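# Clamp the steel link in the milling machine fixture

## Task

Put the steel link into the fixture on the milling machine's table so that its boss faces upward and its bore sits over the locating pin. Then swing the lever with the black knob so that the jaw closes and holds the link clamped.

## Robot and tools

ROBOT. Two arms, left_arm and right_arm, each with a two-finger gripper. Base poses in the scene frame: left_arm at (+0.049, +0.259, 0) m, quat_wxyz (+1.000, 0, 0, +0.004); right_arm at (-0.013, -0.343, 0) m, quat_wxyz (+1.000, 0, 0, -0.008). A two-camera stand sits behind the arms. Joint ranges (rad), base to hand: waist -2.880..2.880, shoulder 0..3.142, elbow 0..3.019 (straight at 2.964), wrist pitch -1.693..1.571, wrist yaw -1.571..1.571, wrist roll -2.094..2.094.

FRAMES. The scene frame has its origin at table-top height, halfway between the two nominal bases. +z is up, +x points out over the table, and left_arm is on the +y side (image left/right does not follow the arm names). Each arm's hand position, quaternion, velocities and targets are given in that arm's own base frame. Fixed cameras and the table use the scene frame. On a gripper, the fingers point along its +z axis and spread along its y axis. end_effector_position is the spot between the finger pads, roughly 1 cm short of the fingertips. Reported poses can be off by a few cm, more at long reach.

ROW FORMAT (shared by tools). A row is 16 numbers: left_arm x, y, z (m), qw, qx, qy, qz (w first), opening; then the same eight for right_arm. Positions and quaternions are absolute targets in that arm's base frame, not offsets. Opening runs from -1 (closed) to +1 (fully open, 0.094 m). Both arms must always be filled in. To hold an arm still, repeat its last reported pose and the opening it should keep; to keep a hand's orientation, resend the same quaternion every row rather than the drifting reported one. A 0 opening is a real command, not a placeholder.

execute_actions: actions is a list of actions; each action is a list of up to 15 rows, one per 1/30 s step, and a short list repeats its final row to fill 15 steps. For every arm, a target more than 0.6 m from that gripper's start position along any of its own axes makes the action refused; the first action is checked against the last reported state, and any malformed action voids the call. cameras: list of names, ["all"], [] or null (null shows all only for an empty list). An empty actions list returns the full state plus images.

move: target is one row or a list of up to 15 rows (no 0.6 m limit). Each gripper follows a straight line from its Hand target to the pose; all paths finish together, at least 0.5 s, cut off at 10 s. speed: m/s, 0.002 to 4.3, default 0.25, one number or one per target; rotation limited to twice that in rad/s. blend: metres of corner rounding per target; 0 stops at each. opening_speed: rate on the -1..+1 scale per second, 0.2 or more; use it to close gently. grip_force: per-pad limit in N, 10 to 50, one value or one per arm; it persists, and low values close slowly. blocking=false returns after about 0.5 s while motion continues; a new move replaces the old one. Paths ignore obstacles and the other arm, and the hand lags and overshoots more when fast or with a nearly straight arm. Route around an arm's own base, not near it, or its shoulder posture may flip.

wait: seconds 0 to 10; arms keep their last command and a running move goes on. stop: brakes a running move (needs room when fast). zoom_image: camera is cam_head_left or cam_head_right, region [x0, y0, x1, y1] in pixels of its latest image, at most 504 wide and high. finished_scene: scene (integer); call it only when the link is clamped and stays so without the robot, and call nothing after it.

RESULTS. Per arm: end_effector_position and end_effector_quat_wxyz, Hand target (where the arm is now being driven; may fall short, so send the remainder next), Tool commands, grip_measured (opening on the command scale; reads slightly wide when empty and a few hundredths narrower than a squeezed part), Joint positions (last number is the opening in metres), Joint velocities (omitted or 'within noise' when still), joint torques (include gravity; numbers 3 and 4 wrap at ±28 N m), and step readings of position for action calls. A move adds a 'move:' line: done, off_target, moving, held or fault, plus limits=paced (pose clipped) or limits=held (steps withheld). done means within 10 mm and 2 degrees at rest; neither done nor off_target tells about contact. Friction and weight may leave a hand a few cm from its command. Orientation commands are clipped to 40 degrees from the measured one each step. MOTOR HOT warns of heating; OVER-TEMPERATURE FAULT means that arm has dropped and is disabled for 30 to 60 s or longer.

CAMERAS. cam_head_left and cam_head_right, both 504x504, on one rigid bar; calibration may be off by a few degrees and millimetres.

AVOID. Dropping the link or releasing it while it moves; fast impacts or hard pushes on the machine, fixture or table; anything leaving the table; the two arms or grippers touching or squeezing each other (the clearance check does not protect grippers); keeping arms stretched, loaded or pushing at unreachable poses long enough to overheat. Loose parts may get nudged now and then; recheck before grasping. Release by commanding an opening well above grip_measured.

Each tool is called after ">>>" as name(argument=value, ...), one argument or row to a line, values as JSON.

## Session

>>> execute_actions(
  actions=[],
)

Scene clock: 0.00 s.
left_arm: end_effector_position=(+0.0777, -0.3861, +0.2199) grip_measured=+1.000 end_effector_quat_wxyz=(+0.692, +0.470, +0.547, -0.026) | right_arm: end_effector_position=(+0.6942, -0.0253, +0.3415) grip_measured=+1.000 end_effector_quat_wxyz=(+0.259, +0.274, +0.901, -0.212)
Joint positions: left_arm=[-1.753 1.153 0.361 0.718 -1.004 0.611 0.094] | right_arm=[0.105 2.001 2.265 -1.472 0.593 0.584 0.094]
Joint velocities: within noise
Joint torques (N m): no reading
Heat: left arm: hottest shoulder 31 °C; right arm: hottest waist 33 °C.
Hand target: left_arm +0.0768, -0.3914, +0.2280; +0.696, +0.463, +0.547, -0.032 | right_arm +0.6962, -0.0251, +0.3571; +0.274, +0.278, +0.897, -0.206
Tool commands: left_gripper/opening=+1.0 right_gripper/opening=+1.0

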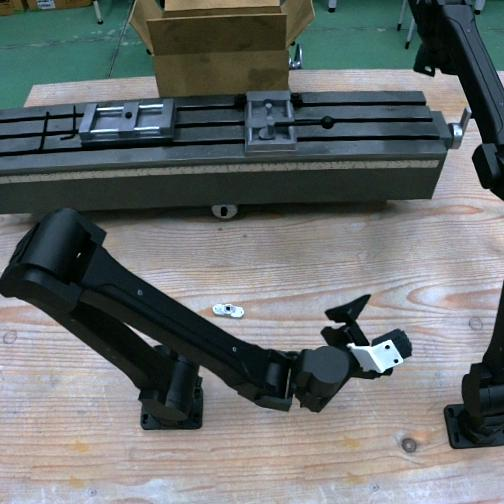

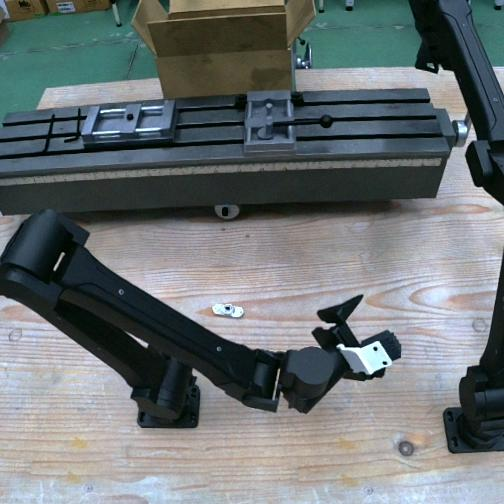

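>>> zoom_image(
  camera="cam_head_left",
  region=[200, 70, 370, 170],
)

>>> zoom_image(
  camera="cam_head_left",
  region=[190, 280, 270, 340],
)

>>> zoom_image(
  camera="cam_head_right",
  region=[230, 80, 350, 160],
)

>>> zoom_image(
  camera="cam_head_right",
  region=[190, 280, 270, 340],
)

Scaled by 2.965 from the camera's 504x504 image, which has a finer 720x720 frame.

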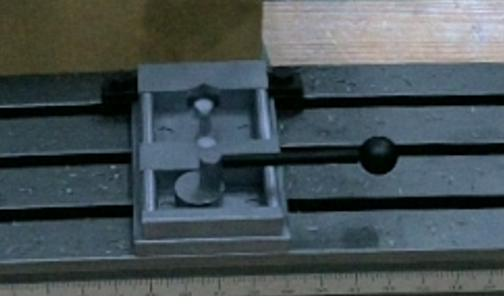

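Scaled by 6.300 from the camera's 504x504 image, which has a finer 720x720 frame.

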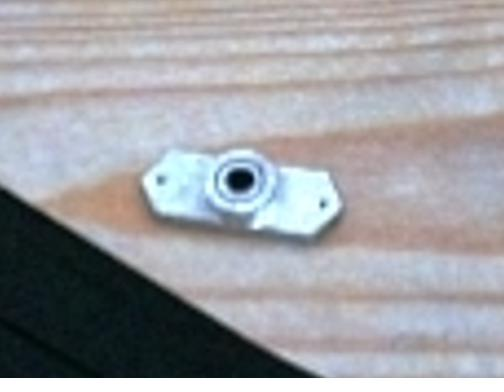

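Scaled by 4.200 from the camera's 504x504 image, which has a finer 720x720 frame.

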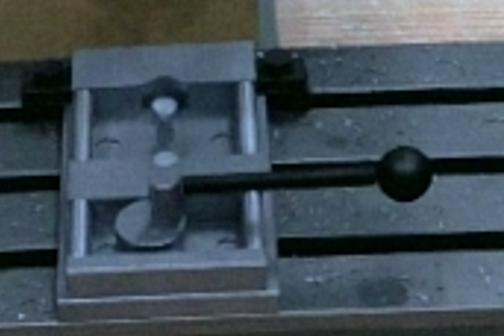

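Scaled by 6.300 from the camera's 504x504 image, which has a finer 720x720 frame.

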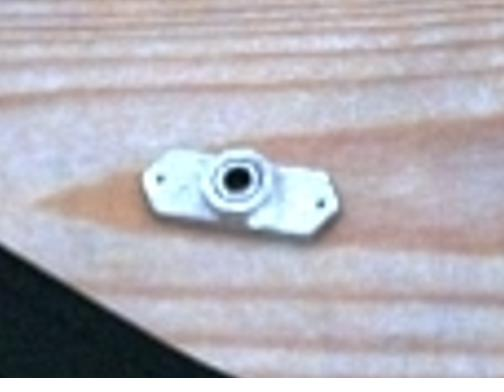

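>>> zoom_image(
  camera="cam_head_left",
  region=[240, 85, 310, 155],
)

>>> zoom_image(
  camera="cam_head_right",
  region=[240, 85, 310, 155],
)

>>> zoom_image(
  camera="cam_head_left",
  region=[205, 295, 255, 325],
)

Scaled by 7.200 from the camera's 504x504 image, which has a finer 720x720 frame.

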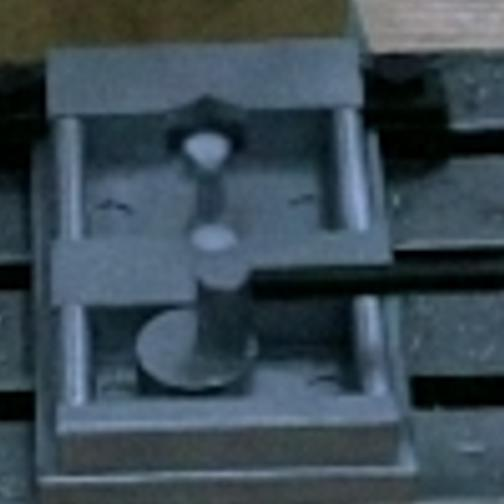

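Scaled by 7.200 from the camera's 504x504 image, which has a finer 720x720 frame.

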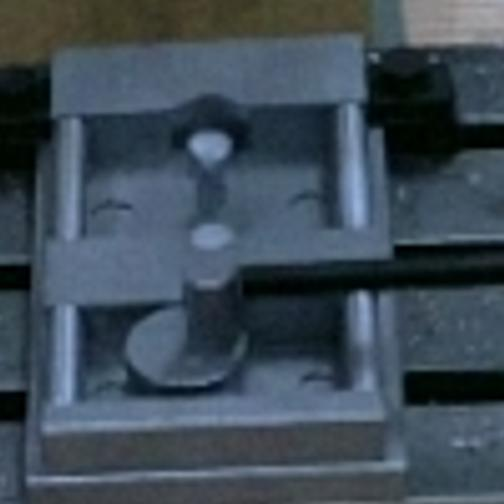

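Scaled by 10.080 from the camera's 504x504 image, which has a finer 720x720 frame.

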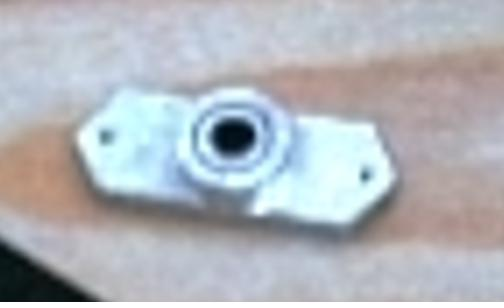

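>>> zoom_image(
  camera="cam_head_left",
  region=[180, 130, 270, 220],
)

>>> zoom_image(
  camera="cam_head_right",
  region=[180, 130, 270, 220],
)

>>> zoom_image(
  camera="cam_head_left",
  region=[380, 90, 480, 220],
)

>>> zoom_image(
  camera="cam_head_right",
  region=[380, 90, 480, 220],
)

Scaled by 5.600 from the camera's 504x504 image, which has a finer 720x720 frame.

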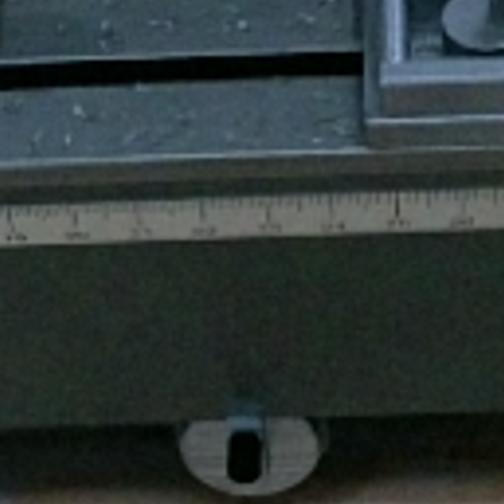

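Scaled by 5.600 from the camera's 504x504 image, which has a finer 720x720 frame.

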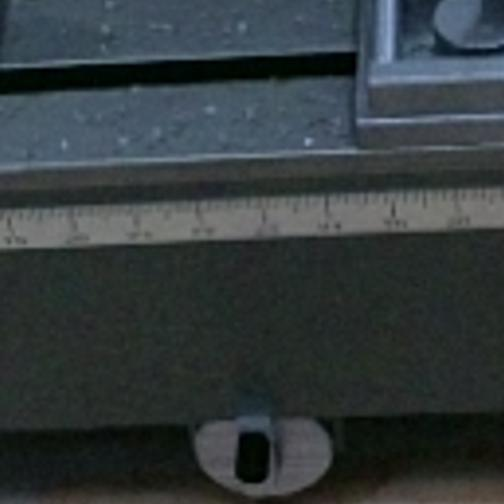

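Scaled by 3.877 from the camera's 504x504 image, which has a finer 720x720 frame.

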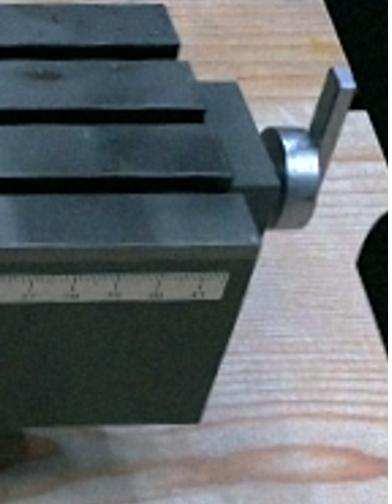

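Scaled by 3.877 from the camera's 504x504 image, which has a finer 720x720 frame.

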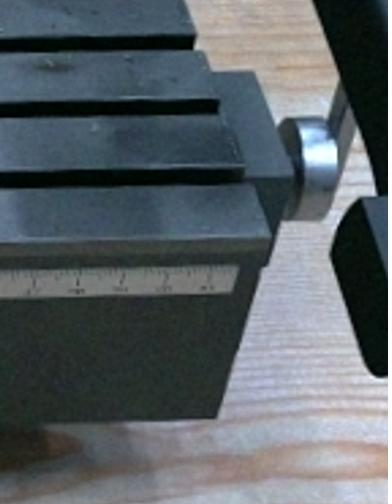

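>>> move(
  target=[0.212, -0.133, 0.18, 0, 0.095, 0.9955, 0, 1, 0.6942, -0.0253, 0.3415, 0.259, 0.274, 0.901, -0.212, -1],
  speed=0.25,
  cameras=["all"],
)

Scene clock: 354.73 s.
left_arm: end_effector_position=(+0.1997, -0.1273, +0.1638) grip_measured=+1.000 end_effector_quat_wxyz=(-0.012, +0.095, +0.995, +0.009) | right_arm: end_effector_position=(+0.6942, -0.0253, +0.3415) grip_measured=-0.975 end_effector_quat_wxyz=(+0.259, +0.274, +0.901, -0.212)
Joint positions: left_arm=[-0.569 0.985 0.795 -1.411 -0.005 -0.379 0.094] | right_arm=[0.105 2.001 2.265 -1.472 0.593 0.584 0.001]
Joint torques (N m): left_arm=[1.61 -3.9 12.07 -0.35 0.14 0.17] | right_arm=[-0.5 -17.03 7.77 0.88 0.5 -0.02]
Heat: left arm: hottest elbow 35 °C; right arm: hottest shoulder 40 °C.
Hand target: left_arm +0.2116, -0.1327, +0.1797; +0.000, +0.095, +0.995, +0.000 | right_arm +0.6943, -0.0252, +0.3414; +0.259, +0.274, +0.902, -0.212
Off the commanded pose: left_arm 0.021 m, 2 deg | right_arm 0.000 m, 0 deg.
move: off_target (left_arm)

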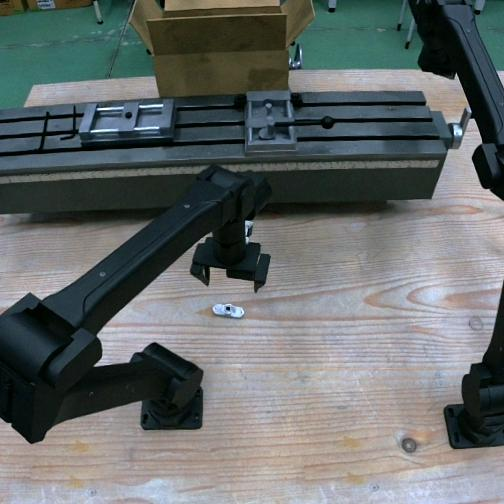

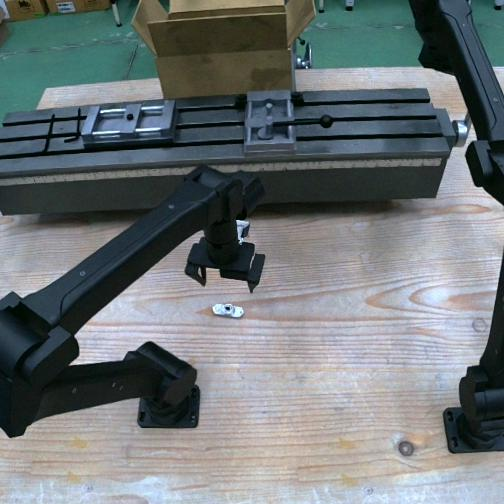

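>>> zoom_image(
  camera="cam_head_left",
  region=[170, 210, 290, 330],
)

>>> zoom_image(
  camera="cam_head_right",
  region=[170, 210, 290, 330],
)

Scaled by 4.200 from the camera's 504x504 image, which has a finer 720x720 frame.

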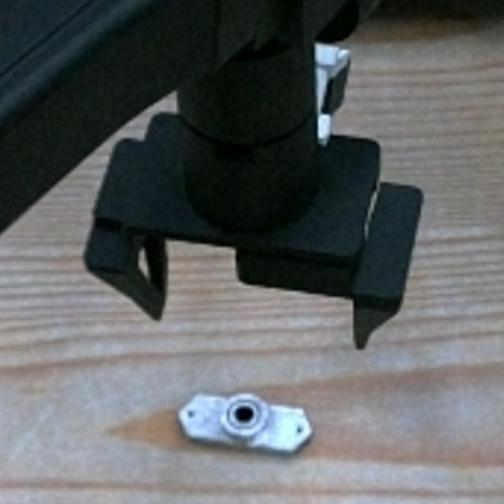

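Scaled by 4.200 from the camera's 504x504 image, which has a finer 720x720 frame.

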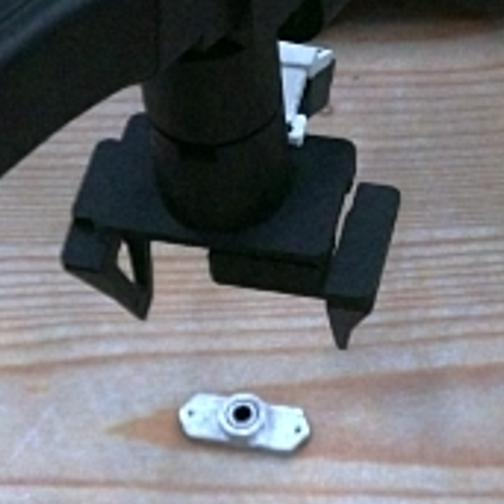

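>>> move(
  target=[0.25, -0.118, 0.08, 0, 0.095, 0.9955, 0, 1, 0.6942, -0.0253, 0.3415, 0.259, 0.274, 0.901, -0.212, -1],
  speed=0.25,
  cameras=["all"],
)

>>> zoom_image(
  camera="cam_head_left",
  region=[180, 240, 290, 340],
)

>>> zoom_image(
  camera="cam_head_right",
  region=[180, 240, 290, 340],
)

Scene clock: 429.13 s.
left_arm: end_effector_position=(+0.2467, -0.1188, +0.0824) grip_measured=+1.000 end_effector_quat_wxyz=(+0.000, +0.095, +0.995, +0.002) | right_arm: end_effector_position=(+0.6942, -0.0253, +0.3415) grip_measured=-0.975 end_effector_quat_wxyz=(+0.259, +0.274, +0.901, -0.212)
Joint positions: left_arm=[-0.45 1.164 0.689 -1.096 -0.004 -0.259 0.094] | right_arm=[0.105 2.001 2.265 -1.472 0.593 0.584 0.001]
Joint torques (N m): left_arm=[1.73 -5.48 7.61 0.42 0.15 0.17] | right_arm=[-0.5 -17.08 7.86 0.88 0.51 -0.03]
Heat: left arm: hottest elbow 41 °C; right arm: hottest shoulder 40 °C.
Hand target: left_arm +0.2498, -0.1180, +0.0800; +0.000, +0.095, +0.995, +0.000 | right_arm +0.6943, -0.0252, +0.3414; +0.259, +0.274, +0.902, -0.212
Off the commanded pose: left_arm 0.004 m, 0 deg | right_arm 0.000 m, 0 deg.
move: done

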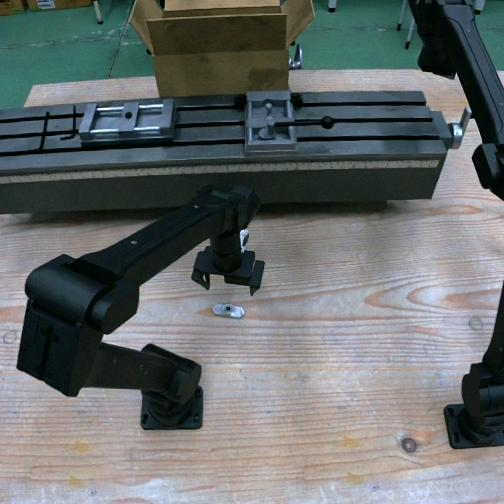

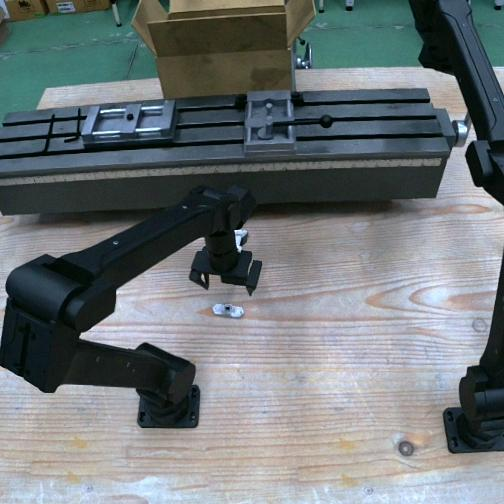

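Scaled by 4.582 from the camera's 504x504 image, which has a finer 720x720 frame.

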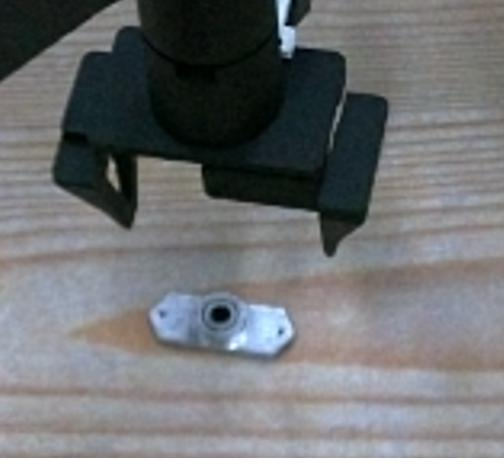

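Scaled by 4.582 from the camera's 504x504 image, which has a finer 720x720 frame.

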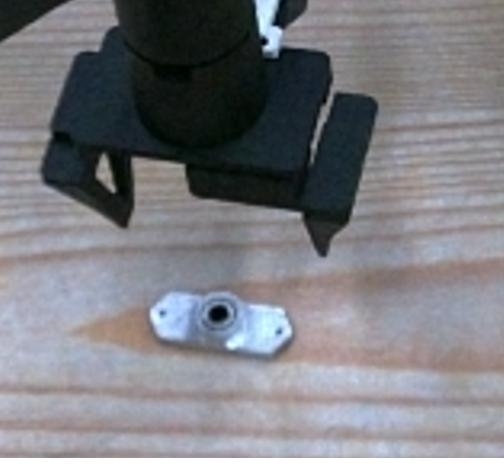

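>>> move(
  target=[0.244, -0.110, 0.035, 0, 0.095, 0.9955, 0, 1, 0.6942, -0.0253, 0.3415, 0.259, 0.274, 0.901, -0.212, -1],
  speed=0.15,
  cameras=["all"],
)

>>> zoom_image(
  camera="cam_head_left",
  region=[180, 240, 290, 340],
)

>>> zoom_image(
  camera="cam_head_right",
  region=[180, 240, 290, 340],
)

Scene clock: 454.03 s.
left_arm: end_effector_position=(+0.2427, -0.1120, +0.0387) grip_measured=+1.000 end_effector_quat_wxyz=(+0.002, +0.096, +0.995, +0.001) | right_arm: end_effector_position=(+0.6942, -0.0253, +0.3415) grip_measured=-0.975 end_effector_quat_wxyz=(+0.259, +0.274, +0.901, -0.212)
Joint positions: left_arm=[-0.433 1.223 0.599 -0.944 -0.004 -0.242 0.094] | right_arm=[0.105 2.001 2.265 -1.472 0.593 0.584 0.001]
Joint torques (N m): left_arm=[1.79 -5.54 6.67 0.43 0.15 0.19] | right_arm=[-0.38 -17.08 7.79 0.81 0.51 -0.02]
Heat: left arm: hottest elbow 38 °C; right arm: hottest shoulder 40 °C.
Hand target: left_arm +0.2438, -0.1100, +0.0350; +0.000, +0.095, +0.995, +0.000 | right_arm +0.6943, -0.0252, +0.3414; +0.259, +0.274, +0.902, -0.212
Off the commanded pose: left_arm 0.004 m, 0 deg | right_arm 0.000 m, 0 deg.
move: done

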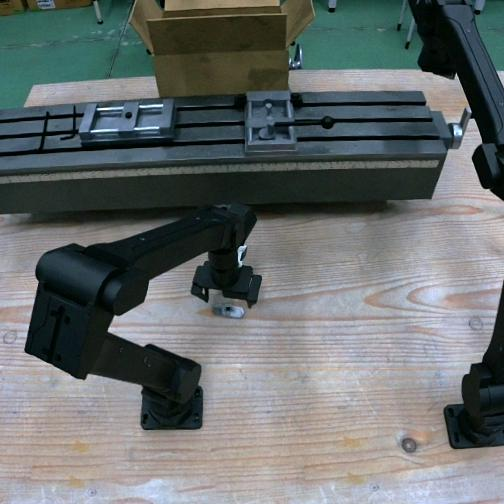

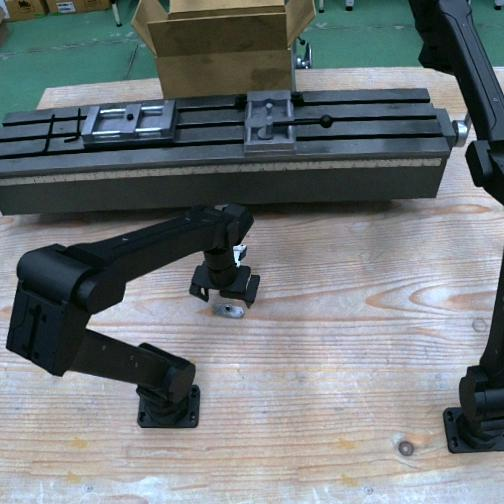

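Scaled by 4.582 from the camera's 504x504 image, which has a finer 720x720 frame.

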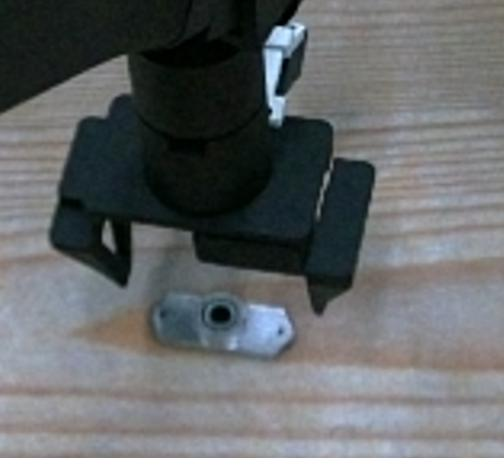

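Scaled by 4.582 from the camera's 504x504 image, which has a finer 720x720 frame.

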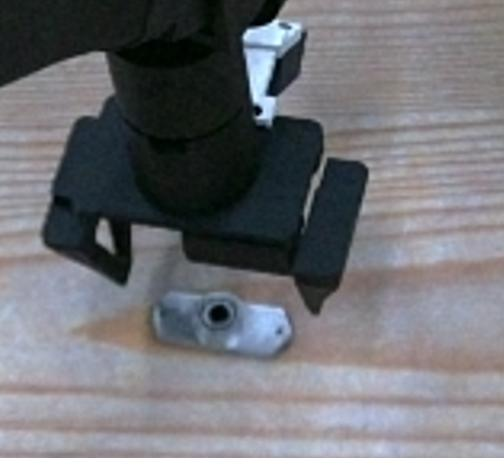

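>>> move(
  target=[0.2445, -0.1075, 0.020, 0, 0.095, 0.9955, 0, 1, 0.6942, -0.0253, 0.3415, 0.259, 0.274, 0.901, -0.212, -1],
  speed=0.1,
  cameras=["all"],
)

>>> zoom_image(
  camera="cam_head_left",
  region=[180, 260, 280, 340],
)

>>> zoom_image(
  camera="cam_head_right",
  region=[180, 260, 280, 340],
)

Scene clock: 471.27 s.
left_arm: end_effector_position=(+0.2442, -0.1099, +0.0243) grip_measured=+1.000 end_effector_quat_wxyz=(+0.003, +0.096, +0.995, +0.001) | right_arm: end_effector_position=(+0.6942, -0.0253, +0.3415) grip_measured=-0.975 end_effector_quat_wxyz=(+0.259, +0.274, +0.901, -0.212)
Joint positions: left_arm=[-0.424 1.255 0.578 -0.888 -0.004 -0.232 0.094] | right_arm=[0.105 2.001 2.265 -1.472 0.593 0.584 0.001]
Joint torques (N m): left_arm=[1.67 -5.54 6.3 0.5 0.14 0.18] | right_arm=[-0.38 -17.2 7.8 0.87 0.5 -0.04]
Heat: left arm: hottest elbow 37 °C; right arm: hottest shoulder 40 °C.
Hand target: left_arm +0.2445, -0.1075, +0.0202; +0.000, +0.095, +0.995, +0.000 | right_arm +0.6943, -0.0252, +0.3414; +0.259, +0.274, +0.902, -0.212
Off the commanded pose: left_arm 0.005 m, 0 deg | right_arm 0.000 m, 0 deg.
move: done

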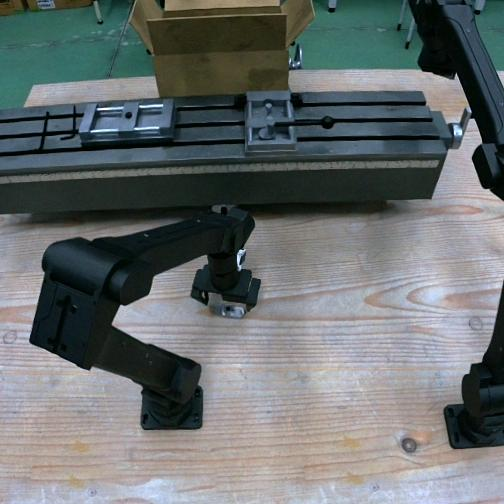

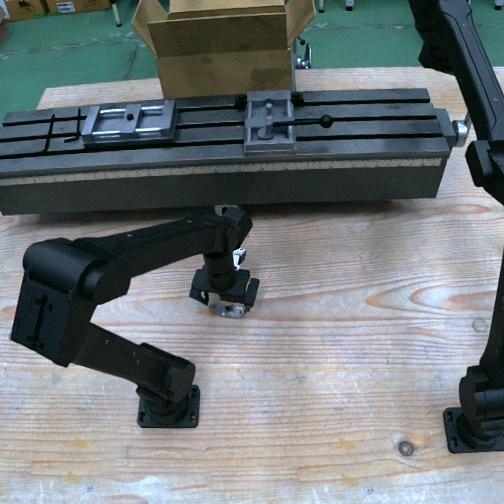

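Scaled by 5.040 from the camera's 504x504 image, which has a finer 720x720 frame.

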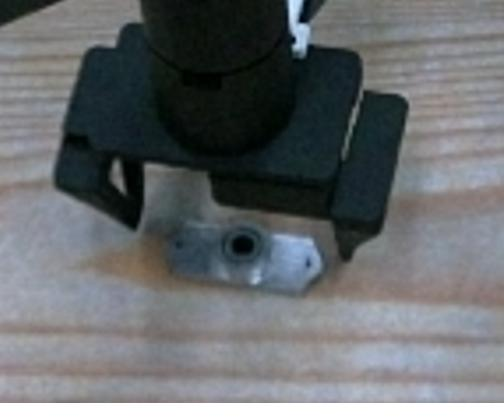

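Scaled by 5.040 from the camera's 504x504 image, which has a finer 720x720 frame.

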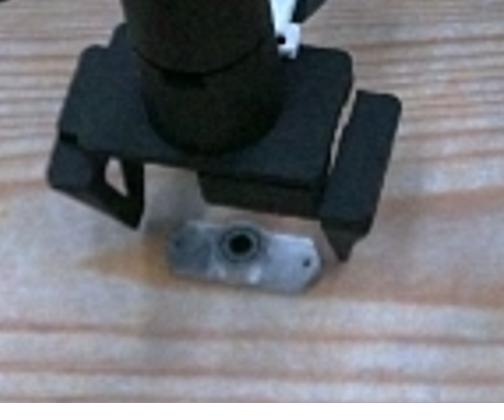

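>>> move(
  target=[
    [0.2435, -0.107, 0.0155, 0, 0.095, 0.9955, 0, 1, 0.6942, -0.0253, 0.3415, 0.259, 0.274, 0.901, -0.212, -1],
    [0.2435, -0.107, 0.0155, 0, 0.095, 0.9955, 0, -0.75, 0.6942, -0.0253, 0.3415, 0.259, 0.274, 0.901, -0.212, -1],
  ],
  speed=0.1,
  opening_speed=1.0,
  cameras=["all"],
)

>>> zoom_image(
  camera="cam_head_left",
  region=[180, 260, 280, 340],
)

>>> zoom_image(
  camera="cam_head_right",
  region=[180, 260, 280, 340],
)

Scene clock: 490.20 s.
left_arm: end_effector_position=(+0.2439, -0.1096, +0.0198) grip_measured=-0.747 end_effector_quat_wxyz=(+0.004, +0.096, +0.995, +0.000) | right_arm: end_effector_position=(+0.6942, -0.0253, +0.3415) grip_measured=-0.975 end_effector_quat_wxyz=(+0.259, +0.274, +0.901, -0.212)
Joint positions: left_arm=[-0.423 1.263 0.569 -0.869 -0.003 -0.231 0.012] | right_arm=[0.105 2.001 2.265 -1.472 0.593 0.584 0.001]
Joint torques (N m): left_arm=[1.67 -5.66 6.19 0.36 0.11 0.18] | right_arm=[-0.67 -17.2 7.83 0.9 0.51 -0.04]
Heat: left arm: hottest elbow 36 °C; right arm: hottest shoulder 40 °C.
Hand target: left_arm +0.2434, -0.1070, +0.0156; +0.000, +0.095, +0.995, +0.000 | right_arm +0.6943, -0.0252, +0.3414; +0.259, +0.274, +0.902, -0.212
Off the commanded pose: left_arm 0.005 m, 1 deg | right_arm 0.000 m, 0 deg.
move: done

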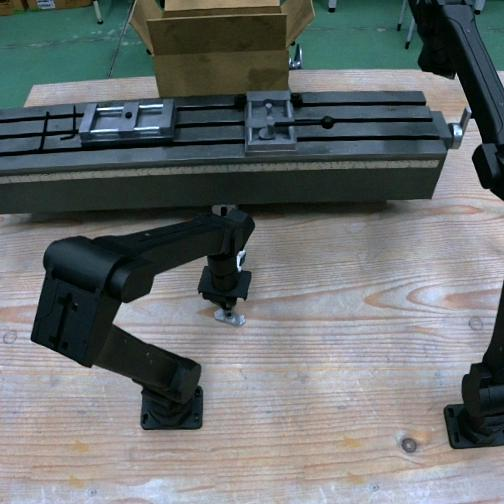

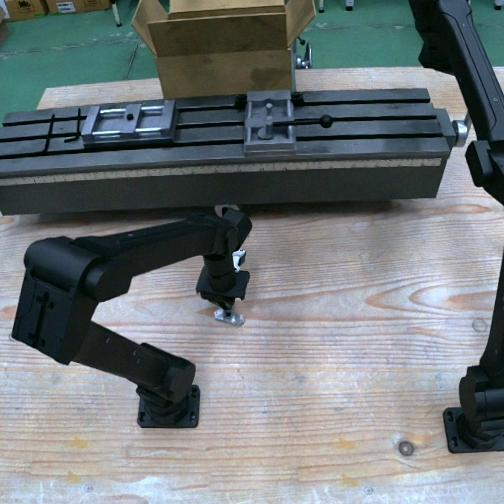

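Scaled by 5.040 from the camera's 504x504 image, which has a finer 720x720 frame.

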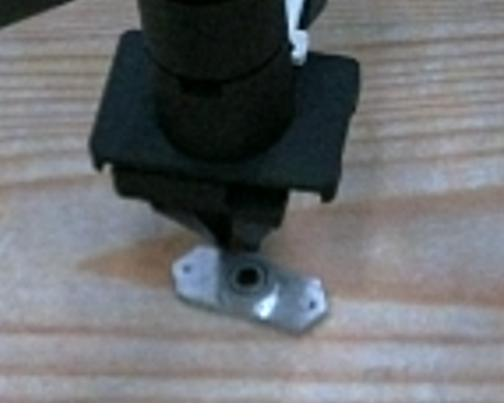

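Scaled by 5.040 from the camera's 504x504 image, which has a finer 720x720 frame.

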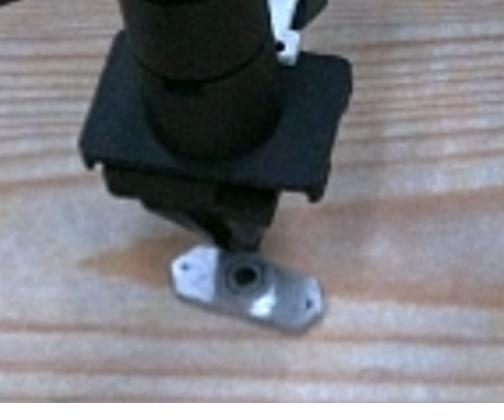

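>>> move(
  target=[
    [0.2435, -0.107, 0.0155, 0, 0.095, 0.9955, 0, 1, 0.6942, -0.0253, 0.3415, 0.259, 0.274, 0.901, -0.212, -1],
    [0.2435, -0.107, 0.05, 0, 0.095, 0.9955, 0, 1, 0.6942, -0.0253, 0.3415, 0.259, 0.274, 0.901, -0.212, -1],
    [0.217, -0.107, 0.05, 0, 0.1668, 0.986, 0, 1, 0.6942, -0.0253, 0.3415, 0.259, 0.274, 0.901, -0.212, -1],
    [0.217, -0.107, 0.0155, 0, 0.1668, 0.986, 0, 1, 0.6942, -0.0253, 0.3415, 0.259, 0.274, 0.901, -0.212, -1],
  ],
  speed=0.1,
  blend=[0, 0.01, 0.01, 0],
  cameras=["all"],
)

>>> zoom_image(
  camera="cam_head_left",
  region=[180, 260, 280, 340],
)

>>> zoom_image(
  camera="cam_head_right",
  region=[180, 260, 280, 340],
)

Scene clock: 540.83 s.
left_arm: end_effector_position=(+0.2186, -0.1044, +0.0191) grip_measured=+0.998 end_effector_quat_wxyz=(+0.002, +0.157, +0.988, +0.001) | right_arm: end_effector_position=(+0.6942, -0.0253, +0.3415) grip_measured=-0.975 end_effector_quat_wxyz=(+0.259, +0.274, +0.901, -0.212)
Joint positions: left_arm=[-0.446 1.191 0.51 -0.887 -0.003 -0.131 0.094] | right_arm=[0.105 2.001 2.265 -1.472 0.593 0.584 0.001]
Joint torques (N m): left_arm=[0.15 -4.66 6.3 0.42 0.11 0.19] | right_arm=[-0.38 -17.08 7.82 0.85 0.5 -0.02]
Heat: left arm: hottest elbow 33 °C; right arm: hottest shoulder 40 °C.
Hand target: left_arm +0.2169, -0.1069, +0.0157; +0.000, +0.167, +0.986, +0.000 | right_arm +0.6943, -0.0252, +0.3414; +0.259, +0.274, +0.902, -0.212
Off the commanded pose: left_arm 0.005 m, 1 deg | right_arm 0.000 m, 0 deg.
move: done

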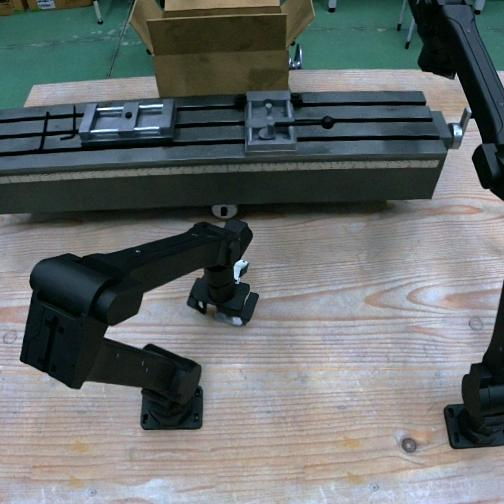

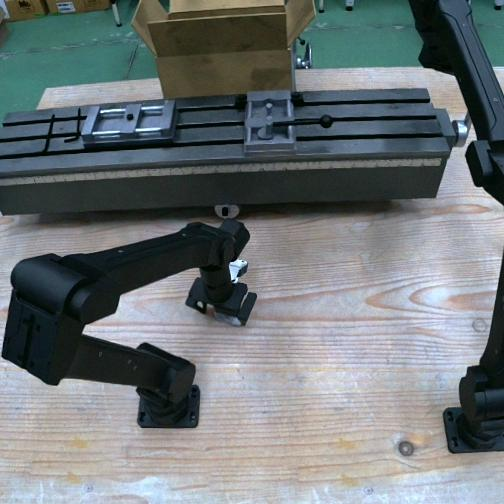

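Scaled by 5.040 from the camera's 504x504 image, which has a finer 720x720 frame.

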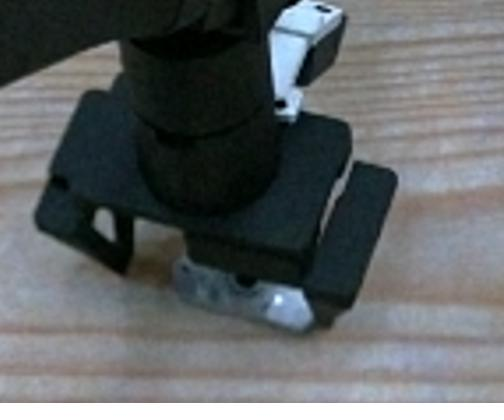

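Scaled by 5.040 from the camera's 504x504 image, which has a finer 720x720 frame.

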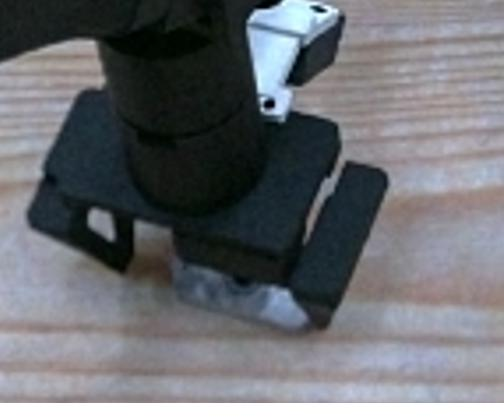

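>>> move(
  target=[
    [0.217, -0.116, 0.0155, 0, 0.1668, 0.986, 0, 1, 0.6942, -0.0253, 0.3415, 0.259, 0.274, 0.901, -0.212, -1],
    [0.217, -0.116, 0.0155, 0, 0.1668, 0.986, 0, -0.75, 0.6942, -0.0253, 0.3415, 0.259, 0.274, 0.901, -0.212, -1],
  ],
  speed=0.1,
  opening_speed=1.0,
  cameras=["all"],
)

>>> zoom_image(
  camera="cam_head_left",
  region=[180, 260, 280, 340],
)

>>> zoom_image(
  camera="cam_head_right",
  region=[180, 260, 280, 340],
)

Scene clock: 562.60 s.
left_arm: end_effector_position=(+0.2150, -0.1112, +0.0174) grip_measured=+0.502 end_effector_quat_wxyz=(+0.000, +0.166, +0.986, +0.001) | right_arm: end_effector_position=(+0.6942, -0.0253, +0.3415) grip_measured=-0.975 end_effector_quat_wxyz=(+0.259, +0.274, +0.901, -0.212)
Joint positions: left_arm=[-0.477 1.198 0.51 -0.884 -0.003 -0.145 0.071] | right_arm=[0.105 2.001 2.265 -1.472 0.593 0.584 0.001]
Joint torques (N m): left_arm=[0.21 -4.25 7.05 0.44 0.11 0.01] | right_arm=[-0.56 -17.2 7.86 0.9 0.52 -0.05]
Heat: left arm: hottest elbow 34 °C; right arm: hottest shoulder 40 °C.
Hand target: left_arm +0.2169, -0.1160, +0.0157; +0.000, +0.167, +0.986, +0.000 | right_arm +0.6943, -0.0252, +0.3414; +0.259, +0.274, +0.902, -0.212
Off the commanded pose: left_arm 0.006 m, 0 deg | right_arm 0.000 m, 0 deg.
move: done

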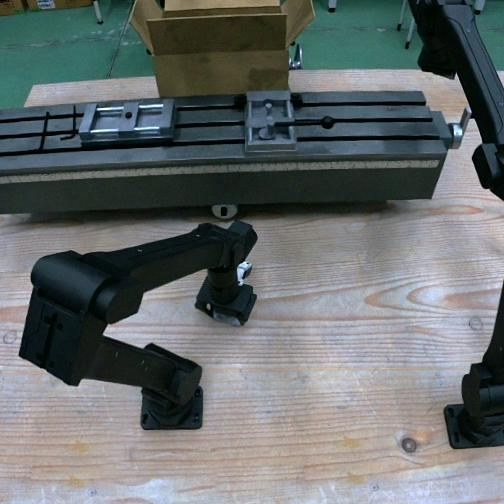

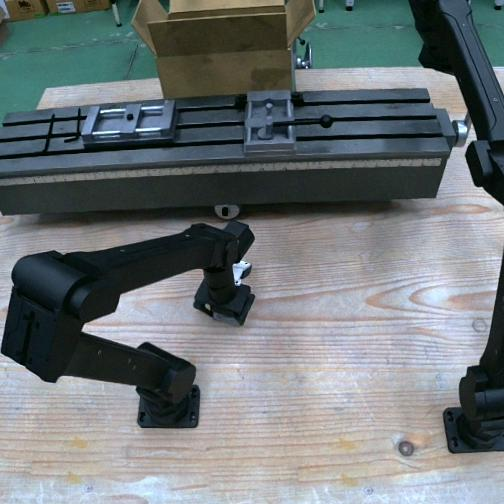

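Scaled by 5.040 from the camera's 504x504 image, which has a finer 720x720 frame.

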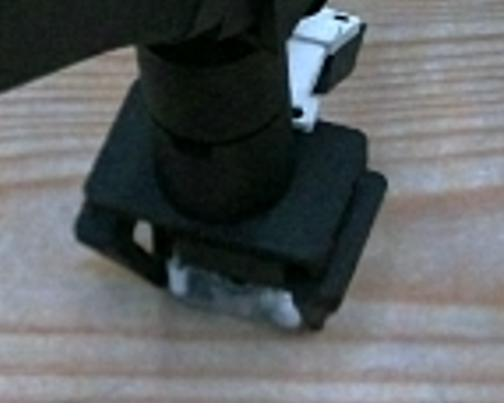

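Scaled by 5.040 from the camera's 504x504 image, which has a finer 720x720 frame.

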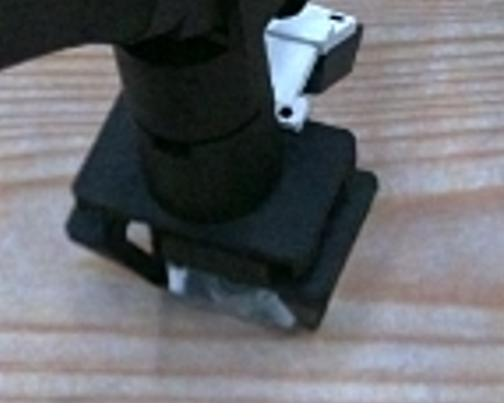

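>>> move(
  target=[
    [0.217, -0.114, 0.0155, 0, 0.1668, 0.986, 0, 0.7, 0.6942, -0.0253, 0.3415, 0.259, 0.274, 0.901, -0.212, -1],
    [0.217, -0.114, 0.020, 0, 0.1668, 0.986, 0, 0.7, 0.6942, -0.0253, 0.3415, 0.259, 0.274, 0.901, -0.212, -1],
    [0.217, -0.114, 0.020, 0, 0.1668, 0.986, 0, -0.75, 0.6942, -0.0253, 0.3415, 0.259, 0.274, 0.901, -0.212, -1],
  ],
  speed=0.1,
  opening_speed=1.0,
  cameras=["all"],
)

>>> zoom_image(
  camera="cam_head_left",
  region=[180, 260, 280, 340],
)

>>> zoom_image(
  camera="cam_head_right",
  region=[180, 260, 280, 340],
)

Scene clock: 610.50 s.
left_arm: end_effector_position=(+0.2150, -0.1113, +0.0174) grip_measured=+0.502 end_effector_quat_wxyz=(+0.000, +0.166, +0.986, +0.001) | right_arm: end_effector_position=(+0.6942, -0.0253, +0.3415) grip_measured=-0.975 end_effector_quat_wxyz=(+0.259, +0.274, +0.901, -0.212)
Joint positions: left_arm=[-0.478 1.198 0.51 -0.884 -0.003 -0.145 0.071] | right_arm=[0.105 2.001 2.265 -1.472 0.593 0.584 0.001]
Joint torques (N m): left_arm=[0.67 -5.48 7.36 -0.21 0.1 0.06] | right_arm=[-0.38 -17.2 7.82 0.9 0.5 -0.05]
Heat: left arm: hottest elbow 34 °C; right arm: hottest shoulder 40 °C.
Hand target: left_arm +0.2170, -0.1140, +0.0200; +0.000, +0.167, +0.986, +0.000 | right_arm +0.6943, -0.0252, +0.3414; +0.259, +0.274, +0.902, -0.212
Off the commanded pose: left_arm 0.004 m, 0 deg | right_arm 0.000 m, 0 deg.
move: done

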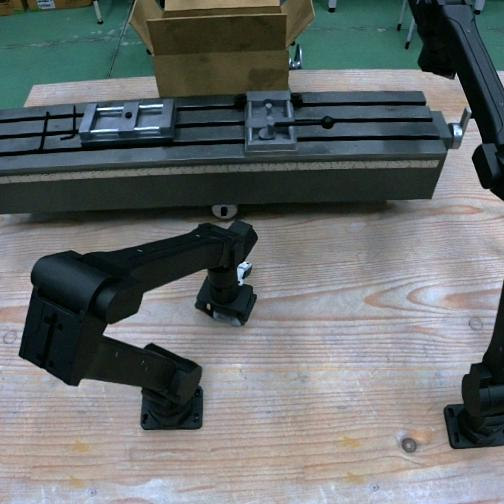

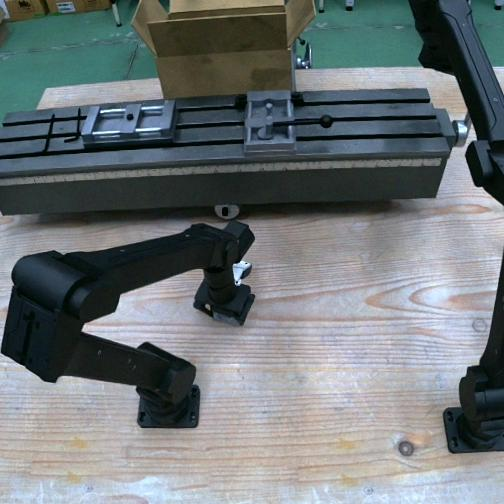

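Scaled by 5.040 from the camera's 504x504 image, which has a finer 720x720 frame.

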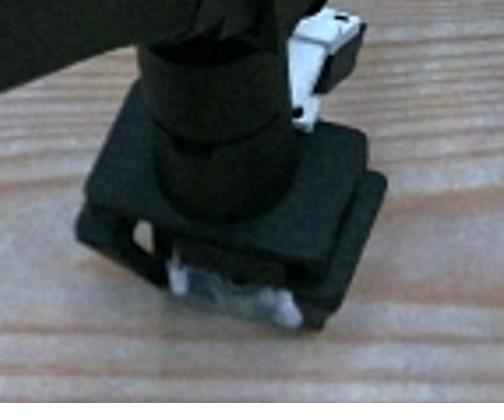

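Scaled by 5.040 from the camera's 504x504 image, which has a finer 720x720 frame.

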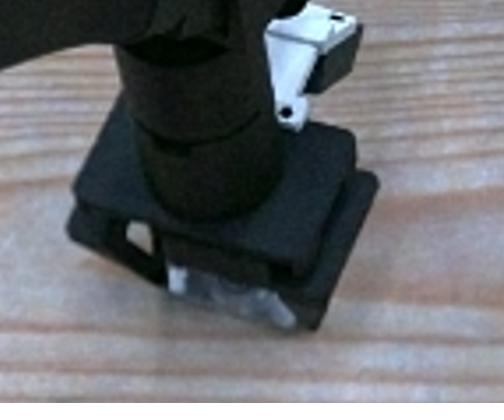

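>>> move(
  target=[
    [0.217, -0.114, 0.020, 0, 0.1668, 0.986, 0, 0.8, 0.6942, -0.0253, 0.3415, 0.259, 0.274, 0.901, -0.212, -1],
    [0.217, -0.114, 0.055, 0, 0.1668, 0.986, 0, 0.8, 0.6942, -0.0253, 0.3415, 0.259, 0.274, 0.901, -0.212, -1],
    [0.217, -0.114, 0.020, 0, 0.1668, 0.986, 0, 0.8, 0.6942, -0.0253, 0.3415, 0.259, 0.274, 0.901, -0.212, -1],
  ],
  speed=0.1,
  cameras=["all"],
)

>>> zoom_image(
  camera="cam_head_left",
  region=[180, 260, 280, 340],
)

>>> zoom_image(
  camera="cam_head_right",
  region=[180, 260, 280, 340],
)

Scene clock: 623.83 s.
left_arm: end_effector_position=(+0.2177, -0.1130, +0.0235) grip_measured=+0.798 end_effector_quat_wxyz=(+0.002, +0.166, +0.986, +0.000) | right_arm: end_effector_position=(+0.6942, -0.0253, +0.3415) grip_measured=-0.975 end_effector_quat_wxyz=(+0.259, +0.274, +0.901, -0.212)
Joint positions: left_arm=[-0.478 1.189 0.524 -0.902 -0.001 -0.145 0.084] | right_arm=[0.105 2.001 2.265 -1.472 0.593 0.584 0.001]
Joint torques (N m): left_arm=[0.73 -4.84 6.45 0.4 0.03 0.07] | right_arm=[-0.44 -17.08 7.86 0.85 0.5 -0.05]
Heat: left arm: hottest elbow 35 °C; right arm: hottest shoulder 40 °C.
Hand target: left_arm +0.2170, -0.1139, +0.0201; +0.000, +0.167, +0.986, +0.000 | right_arm +0.6943, -0.0252, +0.3414; +0.259, +0.274, +0.902, -0.212
Off the commanded pose: left_arm 0.004 m, 0 deg | right_arm 0.000 m, 0 deg.
move: done

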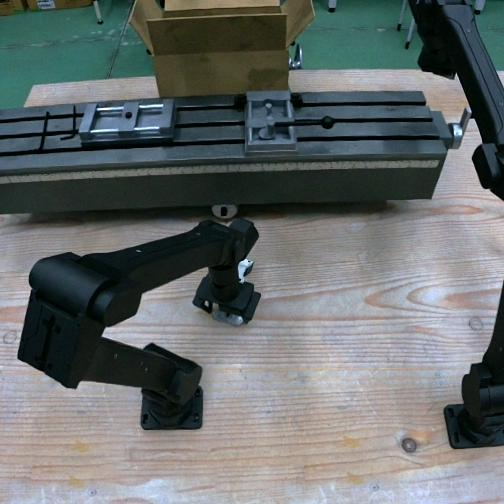

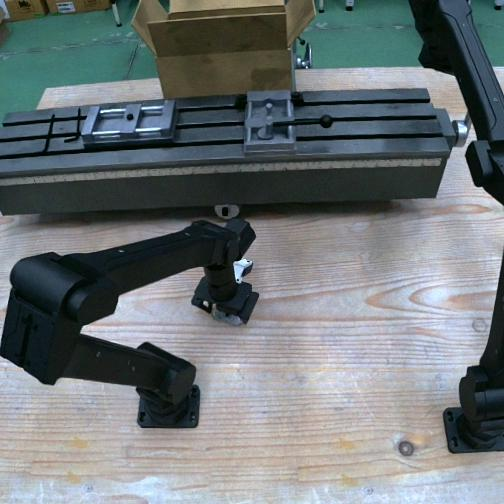

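Scaled by 5.040 from the camera's 504x504 image, which has a finer 720x720 frame.

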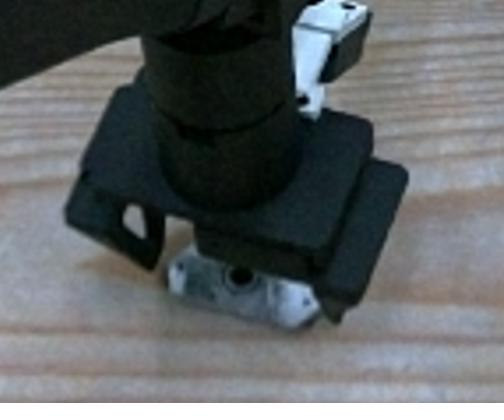

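Scaled by 5.040 from the camera's 504x504 image, which has a finer 720x720 frame.

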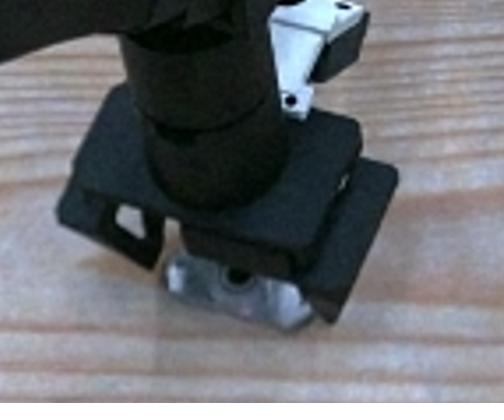

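>>> move(
  target=[0.217, -0.112, 0.020, 0, 0.1668, 0.986, 0, -0.75, 0.6942, -0.0253, 0.3415, 0.259, 0.274, 0.901, -0.212, -1],
  speed=0.1,
  opening_speed=1.0,
  cameras=["all"],
)

>>> zoom_image(
  camera="cam_head_left",
  region=[180, 260, 280, 340],
)

>>> zoom_image(
  camera="cam_head_right",
  region=[180, 260, 280, 340],
)

Scene clock: 637.50 s.
left_arm: end_effector_position=(+0.2177, -0.1130, +0.0235) grip_measured=+0.475 end_effector_quat_wxyz=(+0.002, +0.166, +0.986, +0.000) | right_arm: end_effector_position=(+0.6942, -0.0253, +0.3415) grip_measured=-0.975 end_effector_quat_wxyz=(+0.259, +0.274, +0.901, -0.212)
Joint positions: left_arm=[-0.478 1.189 0.524 -0.902 -0.001 -0.145 0.069] | right_arm=[0.105 2.001 2.265 -1.472 0.593 0.584 0.001]
Joint torques (N m): left_arm=[1.26 -5.01 6.26 0.4 0.04 0.14] | right_arm=[-0.56 -17.08 7.83 0.85 0.51 -0.02]
Heat: left arm: hottest elbow 34 °C; right arm: hottest shoulder 40 °C.
Hand target: left_arm +0.2169, -0.1119, +0.0201; +0.000, +0.167, +0.986, +0.000 | right_arm +0.6943, -0.0252, +0.3414; +0.259, +0.274, +0.902, -0.212
Off the commanded pose: left_arm 0.004 m, 0 deg | right_arm 0.000 m, 0 deg.
move: done

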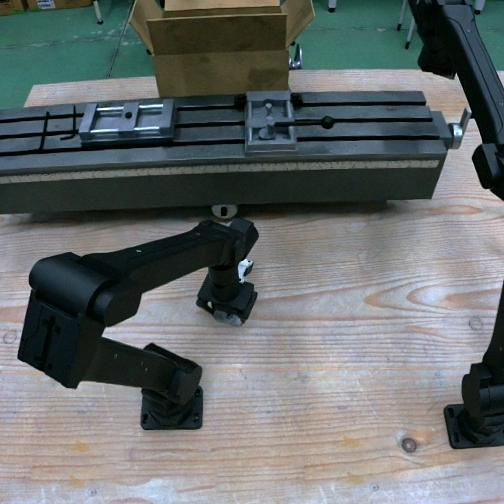

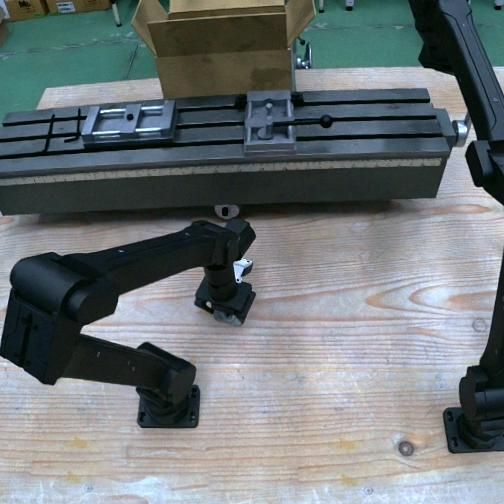

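Scaled by 5.040 from the camera's 504x504 image, which has a finer 720x720 frame.

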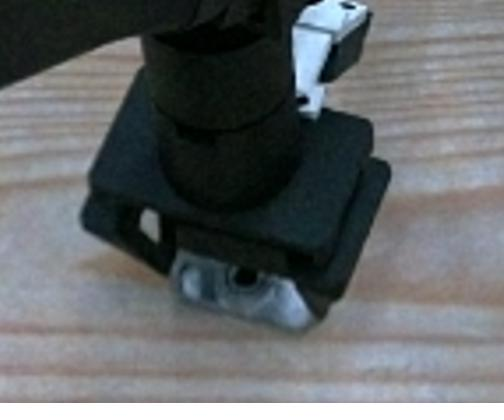

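Scaled by 5.040 from the camera's 504x504 image, which has a finer 720x720 frame.

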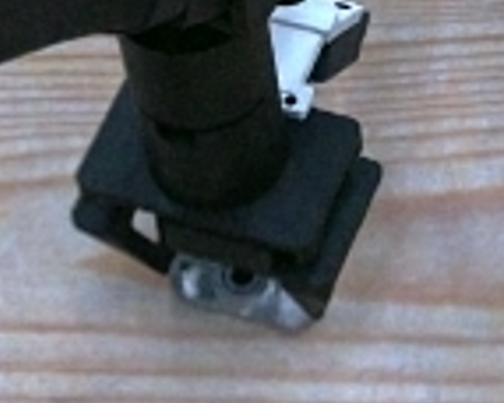

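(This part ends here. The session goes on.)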